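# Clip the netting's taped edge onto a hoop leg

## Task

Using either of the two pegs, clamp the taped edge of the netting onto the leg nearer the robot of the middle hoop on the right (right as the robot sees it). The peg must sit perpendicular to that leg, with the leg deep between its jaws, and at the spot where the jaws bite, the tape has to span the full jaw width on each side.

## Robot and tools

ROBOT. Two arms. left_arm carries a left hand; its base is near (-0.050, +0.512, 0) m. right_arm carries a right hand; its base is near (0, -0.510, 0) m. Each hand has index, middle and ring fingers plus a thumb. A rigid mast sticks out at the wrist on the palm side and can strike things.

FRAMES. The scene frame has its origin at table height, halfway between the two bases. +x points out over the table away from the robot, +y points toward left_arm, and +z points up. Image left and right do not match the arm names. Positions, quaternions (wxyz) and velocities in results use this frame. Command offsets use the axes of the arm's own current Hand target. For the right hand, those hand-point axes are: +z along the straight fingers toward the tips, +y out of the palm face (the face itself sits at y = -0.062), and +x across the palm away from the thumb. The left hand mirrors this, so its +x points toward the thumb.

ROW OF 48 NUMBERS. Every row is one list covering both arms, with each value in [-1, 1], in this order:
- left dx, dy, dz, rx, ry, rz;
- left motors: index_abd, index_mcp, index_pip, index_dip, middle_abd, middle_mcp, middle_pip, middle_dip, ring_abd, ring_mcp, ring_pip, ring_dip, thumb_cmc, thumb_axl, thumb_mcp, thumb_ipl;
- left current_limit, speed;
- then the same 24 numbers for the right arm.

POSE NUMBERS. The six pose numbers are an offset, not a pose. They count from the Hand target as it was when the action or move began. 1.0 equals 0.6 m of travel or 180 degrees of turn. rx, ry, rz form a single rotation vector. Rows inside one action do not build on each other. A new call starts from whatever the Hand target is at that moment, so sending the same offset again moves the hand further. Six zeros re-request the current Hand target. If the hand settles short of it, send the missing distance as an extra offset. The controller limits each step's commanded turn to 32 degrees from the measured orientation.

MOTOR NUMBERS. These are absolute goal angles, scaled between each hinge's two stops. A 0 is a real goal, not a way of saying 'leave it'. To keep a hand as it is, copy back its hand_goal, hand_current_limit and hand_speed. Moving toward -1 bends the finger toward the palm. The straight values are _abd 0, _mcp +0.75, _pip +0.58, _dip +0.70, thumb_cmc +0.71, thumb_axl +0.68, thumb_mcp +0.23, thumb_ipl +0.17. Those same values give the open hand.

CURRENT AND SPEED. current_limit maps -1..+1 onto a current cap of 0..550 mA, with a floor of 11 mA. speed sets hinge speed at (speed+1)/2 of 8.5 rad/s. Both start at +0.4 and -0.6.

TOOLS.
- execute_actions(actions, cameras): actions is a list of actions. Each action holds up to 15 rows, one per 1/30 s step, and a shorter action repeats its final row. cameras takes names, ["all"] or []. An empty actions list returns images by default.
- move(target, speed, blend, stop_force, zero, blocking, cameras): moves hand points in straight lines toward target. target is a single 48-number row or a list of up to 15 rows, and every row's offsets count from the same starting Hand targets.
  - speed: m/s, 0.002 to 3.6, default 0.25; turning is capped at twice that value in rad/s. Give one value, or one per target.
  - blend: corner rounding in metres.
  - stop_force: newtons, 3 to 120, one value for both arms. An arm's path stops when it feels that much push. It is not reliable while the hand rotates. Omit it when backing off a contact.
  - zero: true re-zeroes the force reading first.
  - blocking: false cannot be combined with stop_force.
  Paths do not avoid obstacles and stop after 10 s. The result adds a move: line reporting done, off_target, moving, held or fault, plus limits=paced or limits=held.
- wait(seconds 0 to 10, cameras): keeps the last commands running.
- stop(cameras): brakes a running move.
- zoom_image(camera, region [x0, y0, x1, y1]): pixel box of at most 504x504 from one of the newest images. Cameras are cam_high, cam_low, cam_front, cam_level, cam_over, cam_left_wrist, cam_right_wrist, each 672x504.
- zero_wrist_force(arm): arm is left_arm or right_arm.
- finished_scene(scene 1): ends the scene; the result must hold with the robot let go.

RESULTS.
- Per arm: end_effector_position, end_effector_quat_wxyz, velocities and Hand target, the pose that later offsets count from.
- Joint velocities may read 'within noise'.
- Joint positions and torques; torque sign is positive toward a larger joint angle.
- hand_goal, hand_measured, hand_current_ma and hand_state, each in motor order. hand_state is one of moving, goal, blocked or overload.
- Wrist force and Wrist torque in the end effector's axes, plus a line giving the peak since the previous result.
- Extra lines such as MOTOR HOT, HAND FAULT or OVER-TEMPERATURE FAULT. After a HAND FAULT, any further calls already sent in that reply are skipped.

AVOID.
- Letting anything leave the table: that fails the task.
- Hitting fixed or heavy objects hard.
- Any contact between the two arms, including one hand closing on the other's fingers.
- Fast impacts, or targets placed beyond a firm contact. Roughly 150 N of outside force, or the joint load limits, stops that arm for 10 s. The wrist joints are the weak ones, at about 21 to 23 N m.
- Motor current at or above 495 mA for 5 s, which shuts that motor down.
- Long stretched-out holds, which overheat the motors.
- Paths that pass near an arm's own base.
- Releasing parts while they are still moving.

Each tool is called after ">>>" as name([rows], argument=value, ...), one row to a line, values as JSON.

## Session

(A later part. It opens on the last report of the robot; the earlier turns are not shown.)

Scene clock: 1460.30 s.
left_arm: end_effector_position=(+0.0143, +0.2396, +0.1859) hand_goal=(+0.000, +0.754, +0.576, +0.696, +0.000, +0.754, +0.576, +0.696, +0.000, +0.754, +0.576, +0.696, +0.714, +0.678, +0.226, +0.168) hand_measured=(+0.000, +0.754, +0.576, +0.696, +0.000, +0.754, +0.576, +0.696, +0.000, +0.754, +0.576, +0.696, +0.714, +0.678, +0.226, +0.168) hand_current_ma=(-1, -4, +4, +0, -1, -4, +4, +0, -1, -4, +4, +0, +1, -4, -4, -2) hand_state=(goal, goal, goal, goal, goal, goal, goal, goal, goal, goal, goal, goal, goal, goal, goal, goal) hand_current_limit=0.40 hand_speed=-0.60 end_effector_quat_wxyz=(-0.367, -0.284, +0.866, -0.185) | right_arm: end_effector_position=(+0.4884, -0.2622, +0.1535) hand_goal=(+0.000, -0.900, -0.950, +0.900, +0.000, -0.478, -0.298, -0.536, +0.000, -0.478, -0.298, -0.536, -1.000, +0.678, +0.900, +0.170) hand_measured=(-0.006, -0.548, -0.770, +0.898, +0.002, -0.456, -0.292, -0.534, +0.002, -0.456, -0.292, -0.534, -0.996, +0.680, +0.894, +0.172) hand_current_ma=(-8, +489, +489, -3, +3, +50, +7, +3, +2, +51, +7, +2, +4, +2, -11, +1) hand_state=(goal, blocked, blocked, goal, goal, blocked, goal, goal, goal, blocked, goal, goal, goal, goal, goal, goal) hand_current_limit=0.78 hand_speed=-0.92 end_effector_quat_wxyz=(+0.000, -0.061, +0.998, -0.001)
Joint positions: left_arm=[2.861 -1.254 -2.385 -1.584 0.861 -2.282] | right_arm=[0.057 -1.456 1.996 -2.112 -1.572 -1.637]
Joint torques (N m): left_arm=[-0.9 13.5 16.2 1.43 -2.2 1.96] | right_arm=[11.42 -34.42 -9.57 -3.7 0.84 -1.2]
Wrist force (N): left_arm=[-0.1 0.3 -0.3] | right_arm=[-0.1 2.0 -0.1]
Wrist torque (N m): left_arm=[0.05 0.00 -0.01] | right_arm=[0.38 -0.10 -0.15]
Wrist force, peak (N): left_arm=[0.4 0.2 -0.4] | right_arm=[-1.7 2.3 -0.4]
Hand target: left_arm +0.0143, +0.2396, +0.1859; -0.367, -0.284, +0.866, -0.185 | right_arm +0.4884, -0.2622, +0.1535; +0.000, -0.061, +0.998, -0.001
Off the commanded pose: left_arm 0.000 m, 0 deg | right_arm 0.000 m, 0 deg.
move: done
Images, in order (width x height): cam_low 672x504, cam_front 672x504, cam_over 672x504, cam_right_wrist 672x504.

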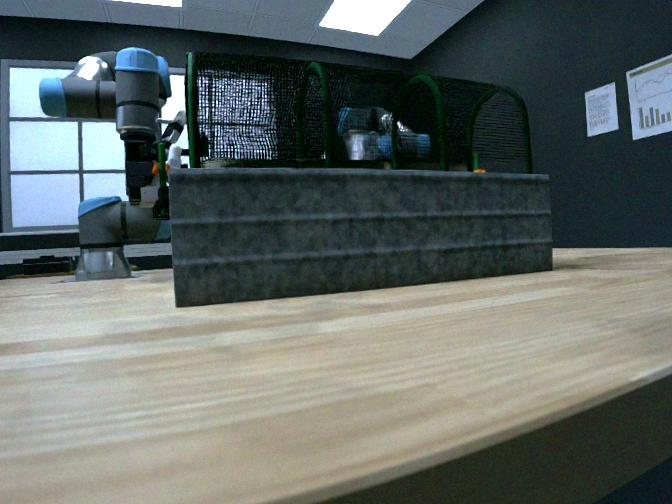

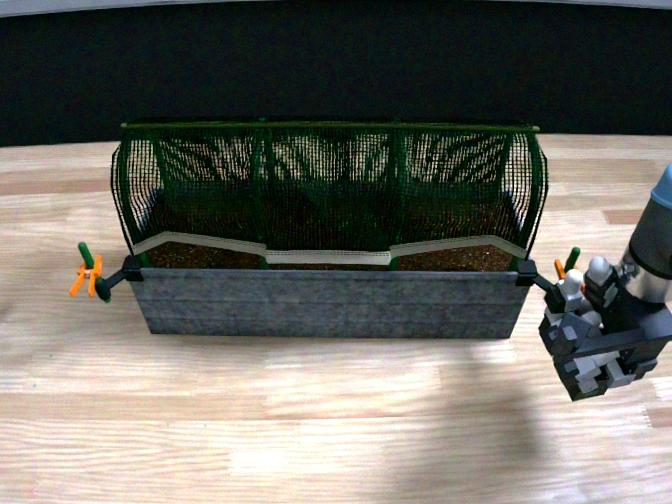

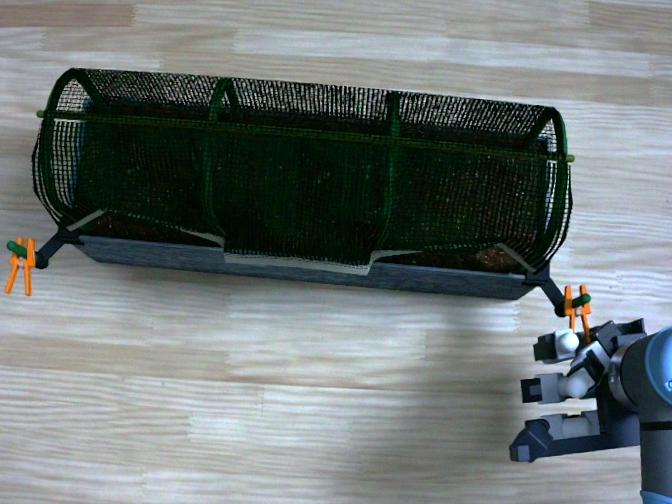

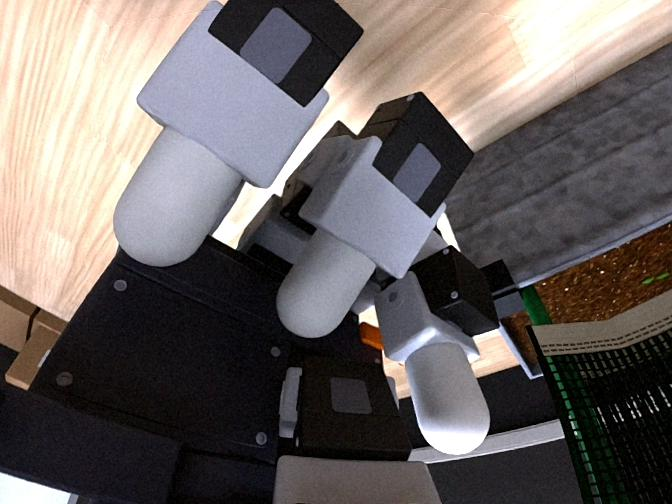

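>>> move([
  [0,0,0,0,0,0,0,0.754,0.576,0.696,0,0.754,0.576,0.696,0,0.754,0.576,0.696,0.714,0.678,0.226,0.168,0.4,-0.6,0,0,0,0,0,0,0,-0.56,-0.45,0.9,0,-0.479,-0.299,-0.536,0,-0.479,-0.299,-0.536,-1,0.678,0.9,0.17,0.4,-0.92],
], speed=0.05, cameras=[])

>>> move([
  [0,0,0,0,0,0,0,0.754,0.576,0.696,0,0.754,0.576,0.696,0,0.754,0.576,0.696,0.714,0.678,0.226,0.168,0.4,-0.6,0,0,0,0,0,0,0,-0.62,-0.2,0.9,0,-0.479,-0.299,-0.536,0,-0.479,-0.299,-0.536,-1,0.678,0.9,0.17,0.5,-0.8],
  [0,0,0,0,0,0,0,0.754,0.576,0.696,0,0.754,0.576,0.696,0,0.754,0.576,0.696,0.714,0.678,0.226,0.168,0.4,-0.6,0.0133,0,0,0,0,0,0,-0.62,-0.2,0.9,0,-0.479,-0.299,-0.536,0,-0.479,-0.299,-0.536,-1,0.678,0.9,0.17,0.5,-0.8],
], speed=0.04, cameras=["cam_low","cam_over","cam_front","cam_right_wrist"])

>>> zoom_image(camera="cam_over", region=[540, 275, 620, 355])

>>> zoom_image(camera="cam_low", region=[110, 120, 210, 220])

>>> zoom_image(camera="cam_right_wrist", region=[330, 200, 600, 470])

Scene clock: 1516.93 s.
left_arm: end_effector_position=(+0.0143, +0.2396, +0.1859) hand_goal=(+0.000, +0.754, +0.576, +0.696, +0.000, +0.754, +0.576, +0.696, +0.000, +0.754, +0.576, +0.696, +0.714, +0.678, +0.226, +0.168) hand_measured=(+0.000, +0.754, +0.576, +0.696, +0.000, +0.754, +0.576, +0.696, +0.000, +0.754, +0.576, +0.696, +0.714, +0.678, +0.226, +0.168) hand_current_ma=(-1, -4, +4, +0, -1, -4, +4, +0, -1, -4, +4, +0, +1, -4, -4, -2) hand_state=(goal, goal, goal, goal, goal, goal, goal, goal, goal, goal, goal, goal, goal, goal, goal, goal) hand_current_limit=0.40 hand_speed=-0.60 end_effector_quat_wxyz=(-0.367, -0.284, +0.866, -0.185) | right_arm: end_effector_position=(+0.4884, -0.2622, +0.1535) hand_goal=(+0.000, -0.560, -0.450, +0.900, +0.000, -0.478, -0.298, -0.536, +0.000, -0.478, -0.298, -0.536, -1.000, +0.678, +0.900, +0.170) hand_measured=(-0.004, -0.540, -0.452, +0.898, +0.002, -0.456, -0.292, -0.534, +0.002, -0.456, -0.292, -0.534, -0.996, +0.680, +0.894, +0.172) hand_current_ma=(-3, +48, -1, -3, +3, +50, +7, +3, +2, +51, +7, +2, +4, +2, -11, +1) hand_state=(goal, blocked, goal, goal, goal, blocked, goal, goal, goal, blocked, goal, goal, goal, goal, goal, goal) hand_current_limit=0.40 hand_speed=-0.92 end_effector_quat_wxyz=(+0.000, -0.061, +0.998, -0.001)
Joint positions: left_arm=[2.861 -1.254 -2.385 -1.584 0.861 -2.282] | right_arm=[0.057 -1.456 1.996 -2.112 -1.572 -1.637]
Joint torques (N m): left_arm=[0.78 13.92 15.44 1.65 -2.4 1.95] | right_arm=[10.2 -34.42 -8.79 -3.56 0.22 -0.27]
Wrist force (N): left_arm=[-0.3 0.3 -0.1] | right_arm=[-0.4 -0.6 0.0]
Wrist torque (N m): left_arm=[0.05 0.03 -0.02] | right_arm=[0.20 -0.05 -0.20]
Wrist force, peak (N): left_arm=[0.0 0.3 -0.5] | right_arm=[-0.5 2.5 -0.7]
Hand target: left_arm +0.0143, +0.2396, +0.1859; -0.367, -0.284, +0.866, -0.185 | right_arm +0.4884, -0.2622, +0.1535; +0.000, -0.061, +0.998, -0.001
Off the commanded pose: left_arm 0.000 m, 0 deg | right_arm 0.000 m, 0 deg.
move: done
No camera images: "cameras" was empty.

Scene clock: 1518.30 s.
left_arm: end_effector_position=(+0.0143, +0.2396, +0.1859) hand_goal=(+0.000, +0.754, +0.576, +0.696, +0.000, +0.754, +0.576, +0.696, +0.000, +0.754, +0.576, +0.696, +0.714, +0.678, +0.226, +0.168) hand_measured=(+0.000, +0.754, +0.576, +0.696, +0.000, +0.754, +0.576, +0.696, +0.000, +0.754, +0.576, +0.696, +0.714, +0.678, +0.226, +0.168) hand_current_ma=(-1, -4, +4, +0, -1, -4, +4, +0, -1, -4, +4, +0, +1, -4, -4, -2) hand_state=(goal, goal, goal, goal, goal, goal, goal, goal, goal, goal, goal, goal, goal, goal, goal, goal) hand_current_limit=0.40 hand_speed=-0.60 end_effector_quat_wxyz=(-0.367, -0.284, +0.866, -0.185) | right_arm: end_effector_position=(+0.4803, -0.2632, +0.1535) hand_goal=(+0.000, -0.620, -0.200, +0.900, +0.000, -0.478, -0.298, -0.536, +0.000, -0.478, -0.298, -0.536, -1.000, +0.678, +0.900, +0.170) hand_measured=(-0.004, -0.600, -0.202, +0.898, +0.002, -0.456, -0.292, -0.534, +0.002, -0.456, -0.292, -0.534, -0.996, +0.680, +0.894, +0.172) hand_current_ma=(-3, +48, -1, -3, +3, +50, +7, +3, +2, +51, +7, +2, +4, +2, -11, +1) hand_state=(goal, blocked, goal, goal, goal, blocked, goal, goal, goal, blocked, goal, goal, goal, goal, goal, goal) hand_current_limit=0.50 hand_speed=-0.80 end_effector_quat_wxyz=(+0.000, -0.061, +0.998, -0.001)
Joint positions: left_arm=[2.861 -1.254 -2.385 -1.584 0.861 -2.282] | right_arm=[0.056 -1.475 2.017 -2.114 -1.572 -1.638]
Joint torques (N m): left_arm=[-1 13.74 15.72 1.67 -2.26 1.8] | right_arm=[-8.97 -13.5 -27.82 -4.5 -0.39 -1.36]
Wrist force (N): left_arm=[0.0 0.1 -0.2] | right_arm=[-0.3 -0.1 -0.3]
Wrist torque (N m): left_arm=[0.02 0.00 0.00] | right_arm=[0.25 -0.07 -0.02]
Wrist force, peak (N): left_arm=[-0.4 -0.1 -0.4] | right_arm=[-0.7 -0.5 -0.1]
Hand target: left_arm +0.0143, +0.2396, +0.1859; -0.367, -0.284, +0.866, -0.185 | right_arm +0.4805, -0.2632, +0.1535; +0.000, -0.061, +0.998, -0.001
Off the commanded pose: left_arm 0.000 m, 0 deg | right_arm 0.000 m, 0 deg.
move: done
Images, in order (width x height): cam_low 672x504, cam_front 672x504, cam_over 672x504, cam_right_wrist 672x504.

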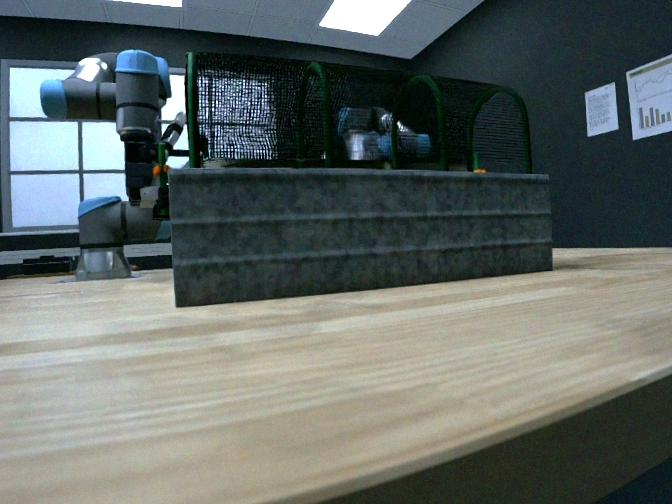

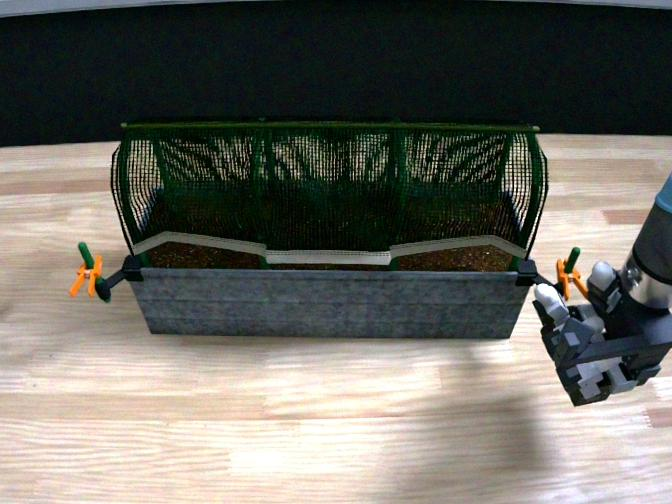

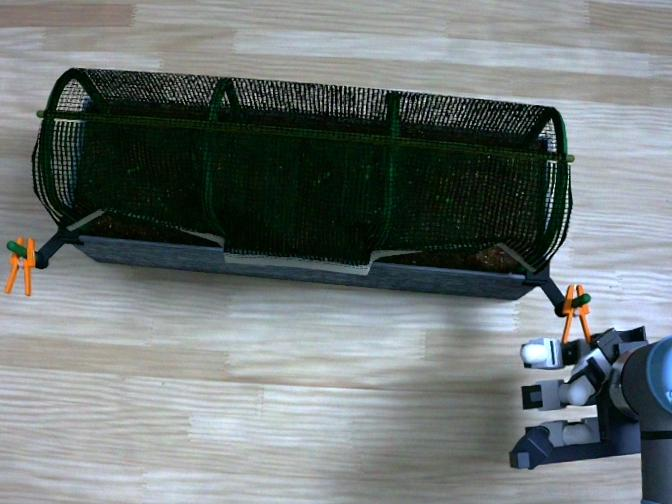

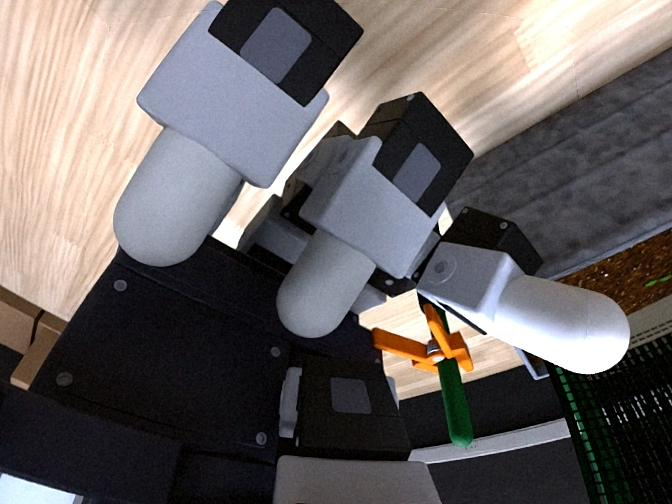

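Scaled by 6.300 from the camera's 672x504 image, which has a finer 960x720 frame.

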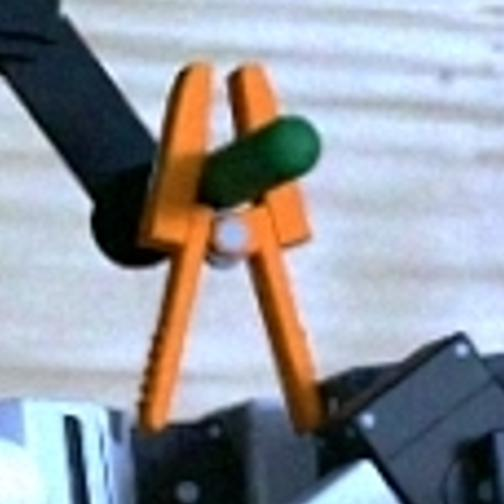

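Scaled by 5.040 from the camera's 672x504 image, which has a finer 960x720 frame.

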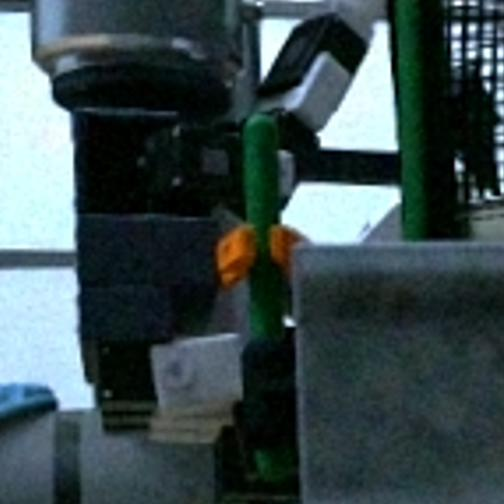

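Scaled by 1.867 from the camera's 672x504 image, which has a finer 960x720 frame.

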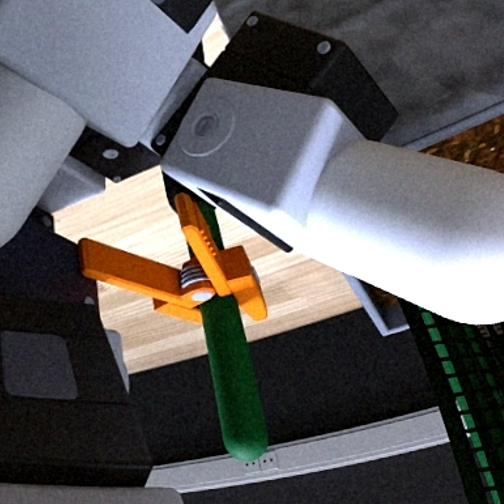

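>>> move([
  [0,0,0,0,0,0,0,0.754,0.576,0.696,0,0.754,0.576,0.696,0,0.754,0.576,0.696,0.714,0.678,0.226,0.168,0.4,-0.6,-0.0042,0,0,0,0,0,0,-0.62,-0.2,0.9,0,-0.479,-0.299,-0.536,0,-0.479,-0.299,-0.536,-1,0.678,0.9,0.17,0.5,-0.9],
  [0,0,0,0,0,0,0,0.754,0.576,0.696,0,0.754,0.576,0.696,0,0.754,0.576,0.696,0.714,0.678,0.226,0.168,0.4,-0.6,-0.0042,0,0,0,0,0,0,-0.68,-0.62,0.9,0,-0.479,-0.299,-0.536,0,-0.479,-0.299,-0.536,-1,0.678,0.9,0.17,0.5,-0.9],
], speed=0.04, cameras=["cam_over","cam_low"])

>>> zoom_image(camera="cam_over", region=[540, 275, 620, 355])

Scene clock: 1537.83 s.
left_arm: end_effector_position=(+0.0143, +0.2396, +0.1859) hand_goal=(+0.000, +0.754, +0.576, +0.696, +0.000, +0.754, +0.576, +0.696, +0.000, +0.754, +0.576, +0.696, +0.714, +0.678, +0.226, +0.168) hand_measured=(+0.000, +0.754, +0.576, +0.696, +0.000, +0.754, +0.576, +0.696, +0.000, +0.754, +0.576, +0.696, +0.714, +0.678, +0.226, +0.168) hand_current_ma=(-1, -4, +4, +0, -1, -4, +4, +0, -1, -4, +4, +0, +1, -4, -4, -2) hand_state=(goal, goal, goal, goal, goal, goal, goal, goal, goal, goal, goal, goal, goal, goal, goal, goal) hand_current_limit=0.40 hand_speed=-0.60 end_effector_quat_wxyz=(-0.367, -0.284, +0.866, -0.185) | right_arm: end_effector_position=(+0.4830, -0.2628, +0.1535) hand_goal=(+0.000, -0.680, -0.620, +0.900, +0.000, -0.478, -0.298, -0.536, +0.000, -0.478, -0.298, -0.536, -1.000, +0.678, +0.900, +0.170) hand_measured=(-0.018, -0.628, -0.548, +0.898, +0.002, -0.456, -0.292, -0.534, +0.002, -0.456, -0.292, -0.534, -0.996, +0.680, +0.894, +0.172) hand_current_ma=(-32, +160, +226, -3, +3, +50, +7, +3, +2, +51, +7, +2, +4, +2, -11, +1) hand_state=(goal, blocked, blocked, goal, goal, blocked, goal, goal, goal, blocked, goal, goal, goal, goal, goal, goal) hand_current_limit=0.50 hand_speed=-0.90 end_effector_quat_wxyz=(+0.000, -0.061, +0.998, -0.001)
Joint positions: left_arm=[2.861 -1.254 -2.385 -1.584 0.861 -2.282] | right_arm=[0.056 -1.469 2.01 -2.113 -1.572 -1.637]
Joint torques (N m): left_arm=[-0.52 13.89 15.08 1.48 -2.46 2.09] | right_arm=[11.1 -36.08 -8.91 -2.31 -0.44 0.46]
Wrist force (N): left_arm=[-0.1 0.1 -0.4] | right_arm=[-0.9 1.6 -0.4]
Wrist torque (N m): left_arm=[0.04 0.00 -0.01] | right_arm=[0.31 -0.04 -0.16]
Wrist force, peak (N): left_arm=[0.0 0.1 -0.6] | right_arm=[-1.2 1.9 -0.3]
Hand target: left_arm +0.0143, +0.2396, +0.1859; -0.367, -0.284, +0.866, -0.185 | right_arm +0.4830, -0.2628, +0.1535; +0.000, -0.061, +0.998, -0.001
Off the commanded pose: left_arm 0.000 m, 0 deg | right_arm 0.000 m, 0 deg.
move: done
Images, in order (width x height): cam_low 672x504, cam_over 672x504.

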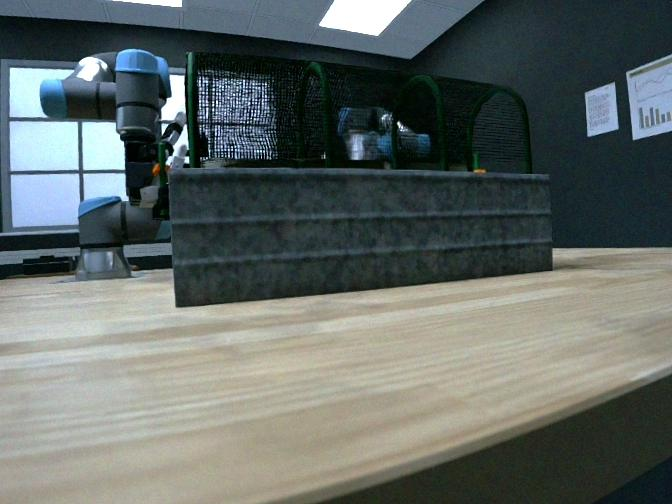

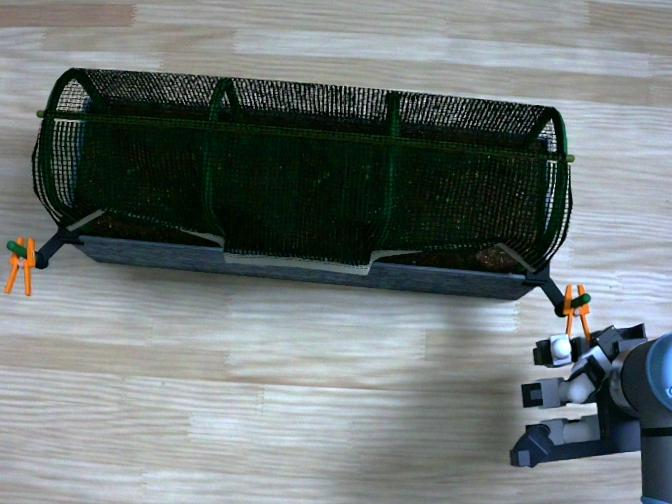

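Scaled by 6.300 from the camera's 672x504 image, which has a finer 960x720 frame.

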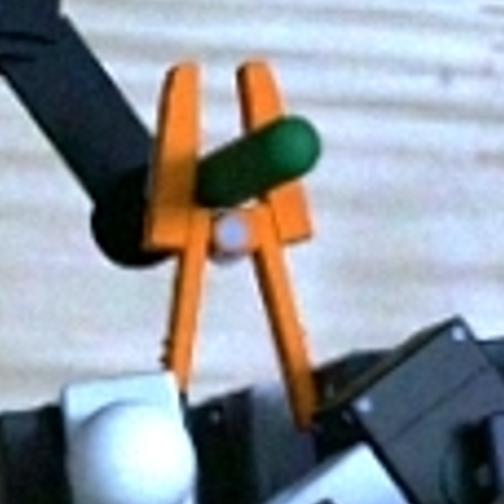

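>>> move([
  [0,0,0,0,0,0,0,0.754,0.576,0.696,0,0.754,0.576,0.696,0,0.754,0.576,0.696,0.714,0.678,0.226,0.168,0.4,-0.6,0,0,0,0,0,0,0,-0.9,-0.9,0.9,0,-0.479,-0.299,-0.536,0,-0.479,-0.299,-0.536,-1,0.678,0.9,0.17,0.78,-0.92],
], speed=0.04, cameras=["cam_over","cam_low","cam_front","cam_right_wrist"])

>>> zoom_image(camera="cam_over", region=[540, 275, 620, 355])

>>> zoom_image(camera="cam_low", region=[110, 120, 210, 220])

>>> zoom_image(camera="cam_front", region=[530, 240, 630, 340])

Scene clock: 1546.67 s.
left_arm: end_effector_position=(+0.0143, +0.2396, +0.1859) hand_goal=(+0.000, +0.754, +0.576, +0.696, +0.000, +0.754, +0.576, +0.696, +0.000, +0.754, +0.576, +0.696, +0.714, +0.678, +0.226, +0.168) hand_measured=(+0.000, +0.754, +0.576, +0.696, +0.000, +0.754, +0.576, +0.696, +0.000, +0.754, +0.576, +0.696, +0.714, +0.678, +0.226, +0.168) hand_current_ma=(-1, -4, +4, +0, -1, -4, +4, +0, -1, -4, +4, +0, +1, -4, -4, -2) hand_state=(goal, goal, goal, goal, goal, goal, goal, goal, goal, goal, goal, goal, goal, goal, goal, goal) hand_current_limit=0.40 hand_speed=-0.60 end_effector_quat_wxyz=(-0.367, -0.284, +0.866, -0.185) | right_arm: end_effector_position=(+0.4830, -0.2628, +0.1535) hand_goal=(+0.000, -0.900, -0.900, +0.900, +0.000, -0.478, -0.298, -0.536, +0.000, -0.478, -0.298, -0.536, -1.000, +0.678, +0.900, +0.170) hand_measured=(-0.026, -0.628, -0.680, +0.904, +0.002, -0.456, -0.292, -0.534, +0.002, -0.456, -0.292, -0.534, -1.000, +0.678, +0.894, +0.172) hand_current_ma=(-51, +490, +489, +5, +3, +50, +7, +3, +2, +51, +7, +2, +0, +0, -11, +1) hand_state=(blocked, blocked, moving, goal, goal, blocked, goal, goal, goal, blocked, goal, goal, goal, goal, goal, goal) hand_current_limit=0.78 hand_speed=-0.92 end_effector_quat_wxyz=(+0.000, -0.061, +0.998, -0.001)
Joint positions: left_arm=[2.861 -1.254 -2.385 -1.584 0.861 -2.282] | right_arm=[0.056 -1.469 2.01 -2.113 -1.572 -1.637]
Joint torques (N m): left_arm=[-0.75 14.48 14.91 1.8 -2.36 1.8] | right_arm=[9.79 -35.33 -8.3 -3.05 -0.69 -0.97]
Wrist force (N): left_arm=[0.2 0.1 -0.2] | right_arm=[1.6 2.6 -0.5]
Wrist torque (N m): left_arm=[0.02 -0.04 0.02] | right_arm=[0.43 -0.17 -0.07]
Wrist force, peak (N): left_arm=[0.0 0.0 -0.5] | right_arm=[2.2 3.2 -0.8]
Hand target: left_arm +0.0143, +0.2396, +0.1859; -0.367, -0.284, +0.866, -0.185 | right_arm +0.4830, -0.2628, +0.1535; +0.000, -0.061, +0.998, -0.001
Off the commanded pose: left_arm 0.000 m, 0 deg | right_arm 0.000 m, 0 deg.
move: done
Images, in order (width x height): cam_low 672x504, cam_front 672x504, cam_over 672x504, cam_right_wrist 672x504.

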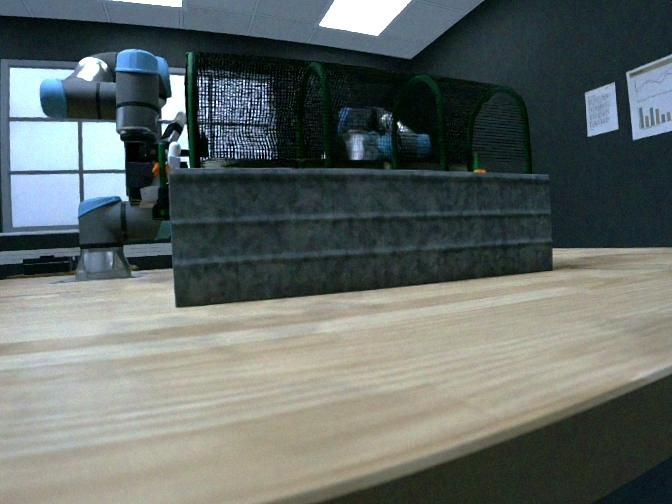

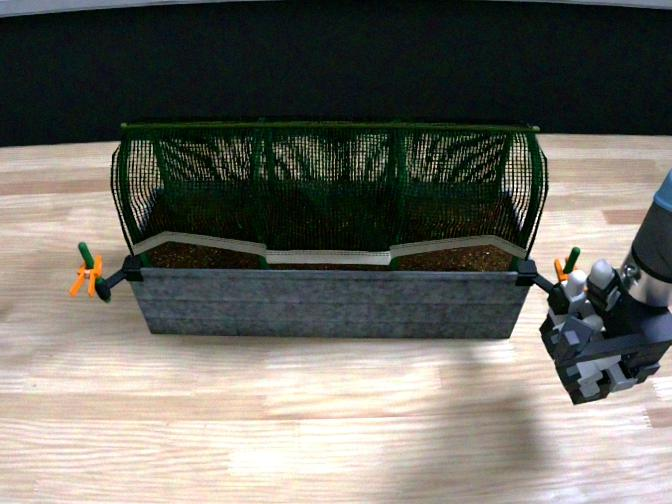

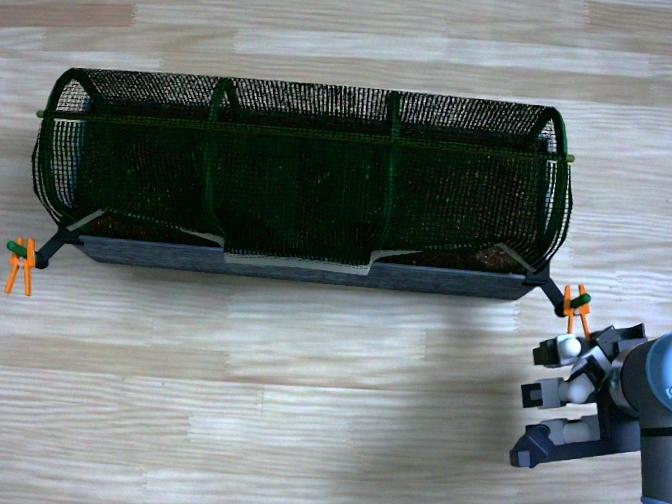

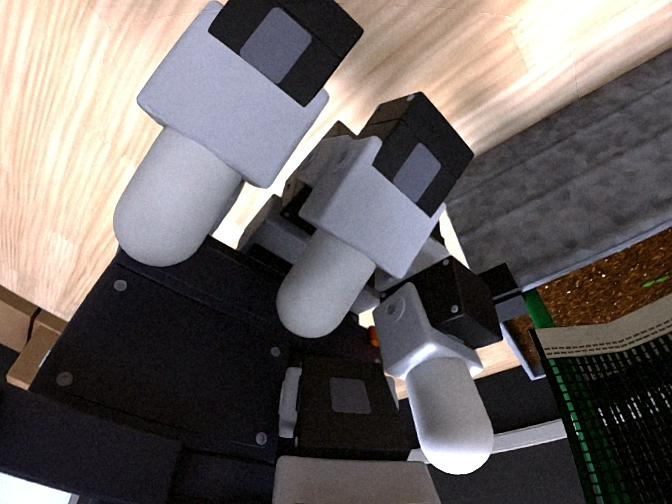

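Scaled by 6.300 from the camera's 672x504 image, which has a finer 960x720 frame.

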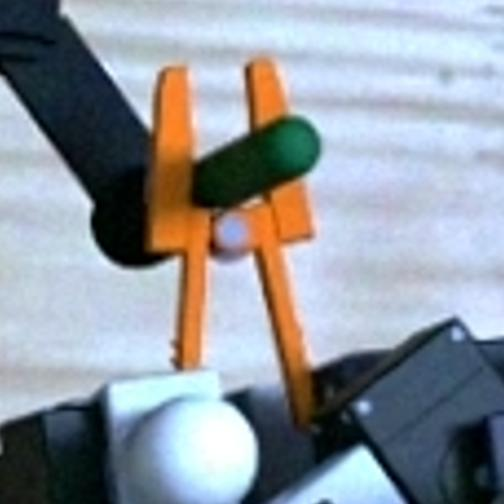

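Scaled by 5.040 from the camera's 672x504 image, which has a finer 960x720 frame.

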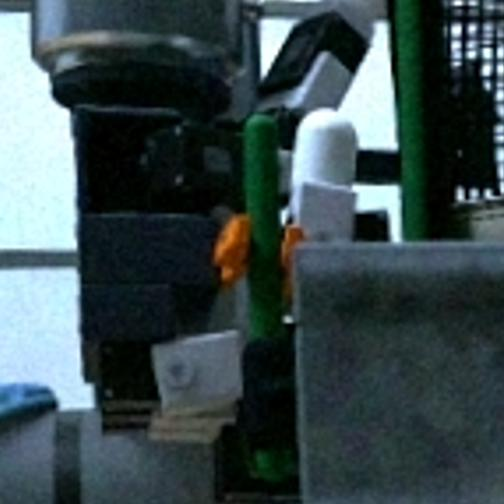

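Scaled by 5.040 from the camera's 672x504 image, which has a finer 960x720 frame.

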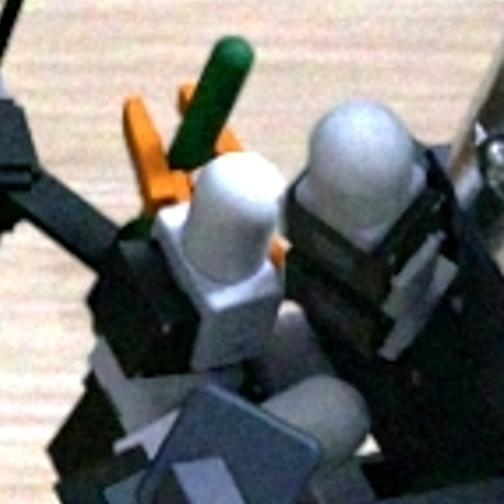

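>>> move([
  [0,0,0,0,0,0,0,0.754,0.576,0.696,0,0.754,0.576,0.696,0,0.754,0.576,0.696,0.714,0.678,0.226,0.168,0.4,-0.6,0,0,0,0,0,0,0,-0.62,-0.45,0.9,0,-0.479,-0.299,-0.536,0,-0.479,-0.299,-0.536,-1,0.678,0.9,0.17,0.5,-0.92],
], speed=0.04, cameras=[])

>>> move([
  [0,0,0,0,0,0,0,0.754,0.576,0.696,0,0.754,0.576,0.696,0,0.754,0.576,0.696,0.714,0.678,0.226,0.168,0.4,-0.6,0,0,0,0,0,0,0,-0.62,-0.1,0.95,0,-0.479,-0.299,-0.536,0,-0.479,-0.299,-0.536,-0.714,0.678,0.9,0.17,0.5,-0.8],
], speed=0.04, cameras=[])

>>> move([
  [0,0,0,0,0,0,0,0.754,0.576,0.696,0,0.754,0.576,0.696,0,0.754,0.576,0.696,0.714,0.678,0.226,0.168,0.4,-0.6,0,0,0,0,0,0,0,-0.62,-0.1,0.95,0,-0.479,-0.299,-0.536,0,-0.479,-0.299,-0.536,-0.714,0.678,0.226,0.168,0.5,-0.8],
], speed=0.04, cameras=[])

>>> move([
  [0,0,0,0,0,0,0,0.754,0.576,0.696,0,0.754,0.576,0.696,0,0.754,0.576,0.696,0.714,0.678,0.226,0.168,0.4,-0.6,0,0,0,0,0,0,0,-0.62,-0.1,0.95,0,-0.479,-0.299,-0.536,0,-0.479,-0.299,-0.536,-0.93,0.678,0.226,0.168,0.5,-0.8],
], speed=0.04, cameras=["cam_over","cam_low","cam_front","cam_right_wrist"])

>>> zoom_image(camera="cam_over", region=[500, 275, 630, 405])

>>> zoom_image(camera="cam_front", region=[500, 230, 672, 402])

Scene clock: 1582.47 s.
left_arm: end_effector_position=(+0.0143, +0.2396, +0.1859) hand_goal=(+0.000, +0.754, +0.576, +0.696, +0.000, +0.754, +0.576, +0.696, +0.000, +0.754, +0.576, +0.696, +0.714, +0.678, +0.226, +0.168) hand_measured=(+0.000, +0.754, +0.576, +0.696, +0.000, +0.754, +0.576, +0.696, +0.000, +0.754, +0.576, +0.696, +0.714, +0.678, +0.226, +0.168) hand_current_ma=(-1, -4, +4, +0, -1, -4, +4, +0, -1, -4, +4, +0, +1, -4, -4, -2) hand_state=(goal, goal, goal, goal, goal, goal, goal, goal, goal, goal, goal, goal, goal, goal, goal, goal) hand_current_limit=0.40 hand_speed=-0.60 end_effector_quat_wxyz=(-0.367, -0.284, +0.866, -0.185) | right_arm: end_effector_position=(+0.4830, -0.2628, +0.1535) hand_goal=(+0.000, -0.620, -0.450, +0.900, +0.000, -0.478, -0.298, -0.536, +0.000, -0.478, -0.298, -0.536, -1.000, +0.678, +0.900, +0.170) hand_measured=(-0.014, -0.584, -0.440, +0.904, +0.002, -0.456, -0.292, -0.534, +0.002, -0.456, -0.292, -0.534, -1.000, +0.678, +0.894, +0.172) hand_current_ma=(-24, +95, +16, +4, +3, +50, +7, +3, +2, +51, +7, +2, +0, +0, -11, +1) hand_state=(goal, blocked, goal, goal, goal, blocked, goal, goal, goal, blocked, goal, goal, goal, goal, goal, goal) hand_current_limit=0.50 hand_speed=-0.92 end_effector_quat_wxyz=(+0.000, -0.061, +0.998, -0.001)
Joint positions: left_arm=[2.861 -1.254 -2.385 -1.584 0.861 -2.282] | right_arm=[0.056 -1.469 2.01 -2.113 -1.572 -1.637]
Joint torques (N m): left_arm=[-0.95 14.74 15.71 1.69 -2.7 1.98] | right_arm=[-1.16 -33.9 -8.51 -3.43 -0.6 0.69]
Wrist force (N): left_arm=[0.0 0.3 -0.1] | right_arm=[-1.7 0.0 -0.1]
Wrist torque (N m): left_arm=[0.03 -0.01 0.00] | right_arm=[0.24 0.00 -0.26]
Wrist force, peak (N): left_arm=[0.0 0.2 -0.5] | right_arm=[1.5 2.9 -0.6]
Hand target: left_arm +0.0143, +0.2396, +0.1859; -0.367, -0.284, +0.866, -0.185 | right_arm +0.4830, -0.2628, +0.1535; +0.000, -0.061, +0.998, -0.001
Off the commanded pose: left_arm 0.000 m, 0 deg | right_arm 0.000 m, 0 deg.
move: done
No camera images: "cameras" was empty.

Scene clock: 1583.23 s.
left_arm: end_effector_position=(+0.0143, +0.2396, +0.1859) hand_goal=(+0.000, +0.754, +0.576, +0.696, +0.000, +0.754, +0.576, +0.696, +0.000, +0.754, +0.576, +0.696, +0.714, +0.678, +0.226, +0.168) hand_measured=(+0.000, +0.754, +0.576, +0.696, +0.000, +0.754, +0.576, +0.696, +0.000, +0.754, +0.576, +0.696, +0.714, +0.678, +0.226, +0.168) hand_current_ma=(-1, -4, +4, +0, -1, -4, +4, +0, -1, -4, +4, +0, +1, -4, -4, -2) hand_state=(goal, goal, goal, goal, goal, goal, goal, goal, goal, goal, goal, goal, goal, goal, goal, goal) hand_current_limit=0.40 hand_speed=-0.60 end_effector_quat_wxyz=(-0.367, -0.284, +0.866, -0.185) | right_arm: end_effector_position=(+0.4830, -0.2628, +0.1535) hand_goal=(+0.000, -0.620, -0.100, +0.950, +0.000, -0.478, -0.298, -0.536, +0.000, -0.478, -0.298, -0.536, -0.714, +0.678, +0.900, +0.170) hand_measured=(-0.004, -0.598, -0.100, +0.948, +0.002, -0.456, -0.292, -0.534, +0.002, -0.456, -0.292, -0.534, -0.716, +0.678, +0.894, +0.172) hand_current_ma=(-3, +50, -1, -3, +3, +50, +7, +3, +2, +51, +7, +2, -3, +0, -11, +1) hand_state=(goal, blocked, goal, goal, goal, blocked, goal, goal, goal, blocked, goal, goal, goal, goal, goal, goal) hand_current_limit=0.50 hand_speed=-0.80 end_effector_quat_wxyz=(+0.000, -0.061, +0.998, -0.001)
Joint positions: left_arm=[2.861 -1.254 -2.385 -1.584 0.861 -2.282] | right_arm=[0.056 -1.469 2.01 -2.113 -1.572 -1.637]
Joint torques (N m): left_arm=[-0.63 14.96 15.49 1.68 -2.63 1.82] | right_arm=[0.56 -33.12 -6.73 -3.19 -0.56 0.98]
Wrist force (N): left_arm=[-0.1 0.2 -0.1] | right_arm=[-0.3 -0.3 -0.1]
Wrist torque (N m): left_arm=[0.02 0.01 -0.01] | right_arm=[0.22 -0.05 -0.19]
Wrist force, peak (N): left_arm=[0.1 0.4 -0.3] | right_arm=[-1.8 0.0 -0.3]
Hand target: left_arm +0.0143, +0.2396, +0.1859; -0.367, -0.284, +0.866, -0.185 | right_arm +0.4830, -0.2628, +0.1535; +0.000, -0.061, +0.998, -0.001
Off the commanded pose: left_arm 0.000 m, 0 deg | right_arm 0.000 m, 0 deg.
move: done
No camera images: "cameras" was empty.

Scene clock: 1584.73 s.
left_arm: end_effector_position=(+0.0143, +0.2396, +0.1859) hand_goal=(+0.000, +0.754, +0.576, +0.696, +0.000, +0.754, +0.576, +0.696, +0.000, +0.754, +0.576, +0.696, +0.714, +0.678, +0.226, +0.168) hand_measured=(+0.000, +0.754, +0.576, +0.696, +0.000, +0.754, +0.576, +0.696, +0.000, +0.754, +0.576, +0.696, +0.714, +0.678, +0.226, +0.168) hand_current_ma=(-1, -4, +4, +0, -1, -4, +4, +0, -1, -4, +4, +0, +1, -4, -4, -2) hand_state=(goal, goal, goal, goal, goal, goal, goal, goal, goal, goal, goal, goal, goal, goal, goal, goal) hand_current_limit=0.40 hand_speed=-0.60 end_effector_quat_wxyz=(-0.367, -0.284, +0.866, -0.185) | right_arm: end_effector_position=(+0.4830, -0.2628, +0.1535) hand_goal=(+0.000, -0.620, -0.100, +0.950, +0.000, -0.478, -0.298, -0.536, +0.000, -0.478, -0.298, -0.536, -0.714, +0.678, +0.226, +0.168) hand_measured=(-0.004, -0.598, -0.100, +0.948, +0.002, -0.456, -0.292, -0.534, +0.002, -0.456, -0.292, -0.534, -0.716, +0.678, +0.224, +0.170) hand_current_ma=(-3, +50, -1, -3, +3, +50, +7, +3, +2, +51, +7, +2, -3, +0, -3, +1) hand_state=(goal, blocked, goal, goal, goal, blocked, goal, goal, goal, blocked, goal, goal, goal, goal, goal, goal) hand_current_limit=0.50 hand_speed=-0.80 end_effector_quat_wxyz=(+0.000, -0.061, +0.998, -0.001)
Joint positions: left_arm=[2.861 -1.254 -2.385 -1.584 0.861 -2.282] | right_arm=[0.056 -1.469 2.01 -2.113 -1.572 -1.637]
Joint torques (N m): left_arm=[-0.62 14.8 15.3 1.62 -2.78 1.97] | right_arm=[-4.22 -33.09 -7.69 -3.59 -0.49 1.29]
Wrist force (N): left_arm=[0.0 0.3 0.0] | right_arm=[-0.1 -0.3 -0.2]
Wrist torque (N m): left_arm=[0.03 0.00 0.00] | right_arm=[0.24 -0.09 -0.17]
Wrist force, peak (N): left_arm=[0.1 0.5 0.0] | right_arm=[-0.5 -0.4 -0.2]
Hand target: left_arm +0.0143, +0.2396, +0.1859; -0.367, -0.284, +0.866, -0.185 | right_arm +0.4830, -0.2628, +0.1535; +0.000, -0.061, +0.998, -0.001
Off the commanded pose: left_arm 0.000 m, 0 deg | right_arm 0.000 m, 0 deg.
move: done
No camera images: "cameras" was empty.

Scene clock: 1585.30 s.
left_arm: end_effector_position=(+0.0143, +0.2396, +0.1859) hand_goal=(+0.000, +0.754, +0.576, +0.696, +0.000, +0.754, +0.576, +0.696, +0.000, +0.754, +0.576, +0.696, +0.714, +0.678, +0.226, +0.168) hand_measured=(+0.000, +0.754, +0.576, +0.696, +0.000, +0.754, +0.576, +0.696, +0.000, +0.754, +0.576, +0.696, +0.714, +0.678, +0.226, +0.168) hand_current_ma=(-1, -4, +4, +0, -1, -4, +4, +0, -1, -4, +4, +0, +1, -4, -4, -2) hand_state=(goal, goal, goal, goal, goal, goal, goal, goal, goal, goal, goal, goal, goal, goal, goal, goal) hand_current_limit=0.40 hand_speed=-0.60 end_effector_quat_wxyz=(-0.367, -0.284, +0.866, -0.185) | right_arm: end_effector_position=(+0.4830, -0.2628, +0.1535) hand_goal=(+0.000, -0.620, -0.100, +0.950, +0.000, -0.478, -0.298, -0.536, +0.000, -0.478, -0.298, -0.536, -0.930, +0.678, +0.226, +0.168) hand_measured=(-0.004, -0.598, -0.100, +0.948, +0.002, -0.456, -0.292, -0.534, +0.002, -0.456, -0.292, -0.534, -0.926, +0.678, +0.224, +0.170) hand_current_ma=(-3, +50, -1, -3, +3, +50, +7, +3, +2, +51, +7, +2, +4, +0, -3, +1) hand_state=(goal, blocked, goal, goal, goal, blocked, goal, goal, goal, blocked, goal, goal, goal, goal, goal, goal) hand_current_limit=0.50 hand_speed=-0.80 end_effector_quat_wxyz=(+0.000, -0.061, +0.998, -0.001)
Joint positions: left_arm=[2.861 -1.254 -2.385 -1.584 0.861 -2.282] | right_arm=[0.056 -1.469 2.01 -2.113 -1.572 -1.637]
Joint torques (N m): left_arm=[-0.78 14.15 15.85 1.63 -2.61 1.94] | right_arm=[-4.79 -33.39 -7.13 -3.31 -0.39 1.11]
Wrist force (N): left_arm=[0.0 0.0 -0.2] | right_arm=[-0.2 -0.3 -0.4]
Wrist torque (N m): left_arm=[0.01 -0.01 0.00] | right_arm=[0.26 -0.08 -0.17]
Wrist force, peak (N): left_arm=[-0.3 0.3 -0.3] | right_arm=[-0.6 -0.2 -0.3]
Hand target: left_arm +0.0143, +0.2396, +0.1859; -0.367, -0.284, +0.866, -0.185 | right_arm +0.4830, -0.2628, +0.1535; +0.000, -0.061, +0.998, -0.001
Off the commanded pose: left_arm 0.000 m, 0 deg | right_arm 0.000 m, 0 deg.
move: done
Images, in order (width x height): cam_low 672x504, cam_front 672x504, cam_over 672x504, cam_right_wrist 672x504.

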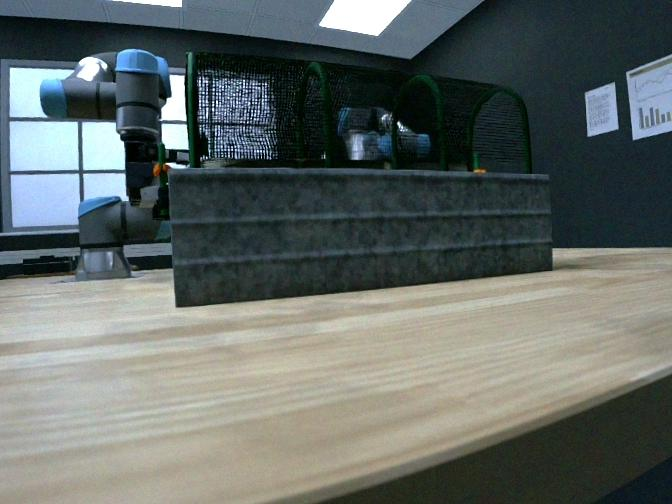

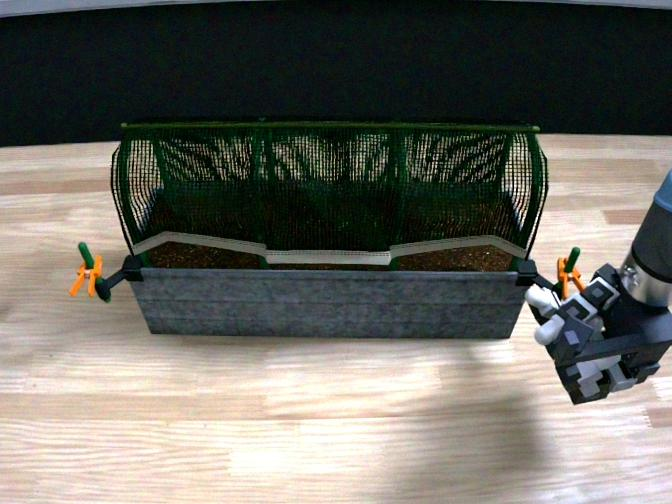

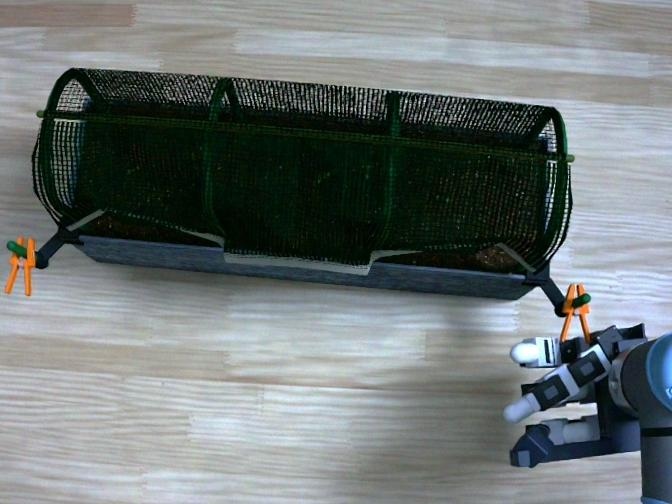

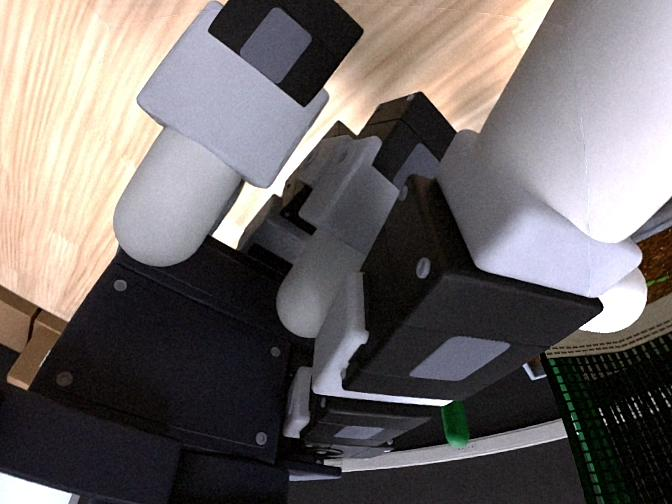

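Scaled by 3.877 from the camera's 672x504 image, which has a finer 960x720 frame.

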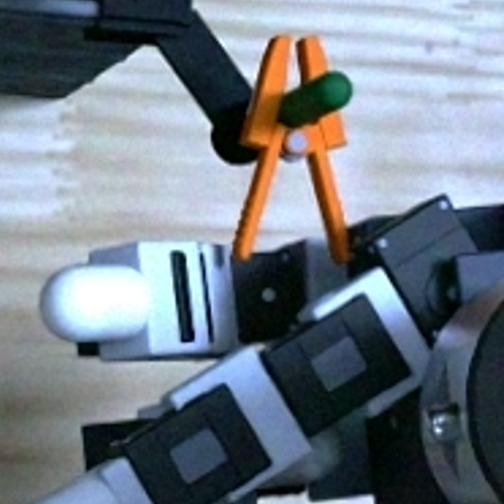

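Scaled by 2.930 from the camera's 672x504 image, which has a finer 960x720 frame.

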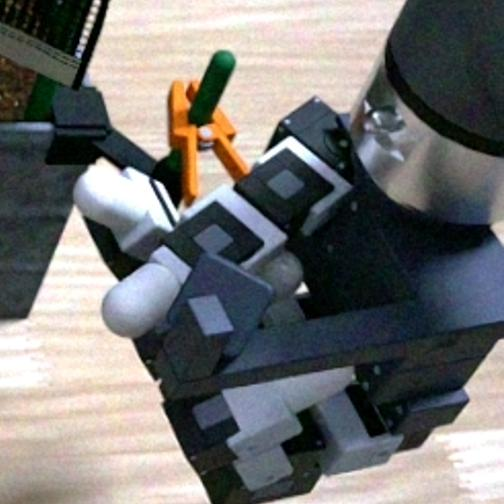

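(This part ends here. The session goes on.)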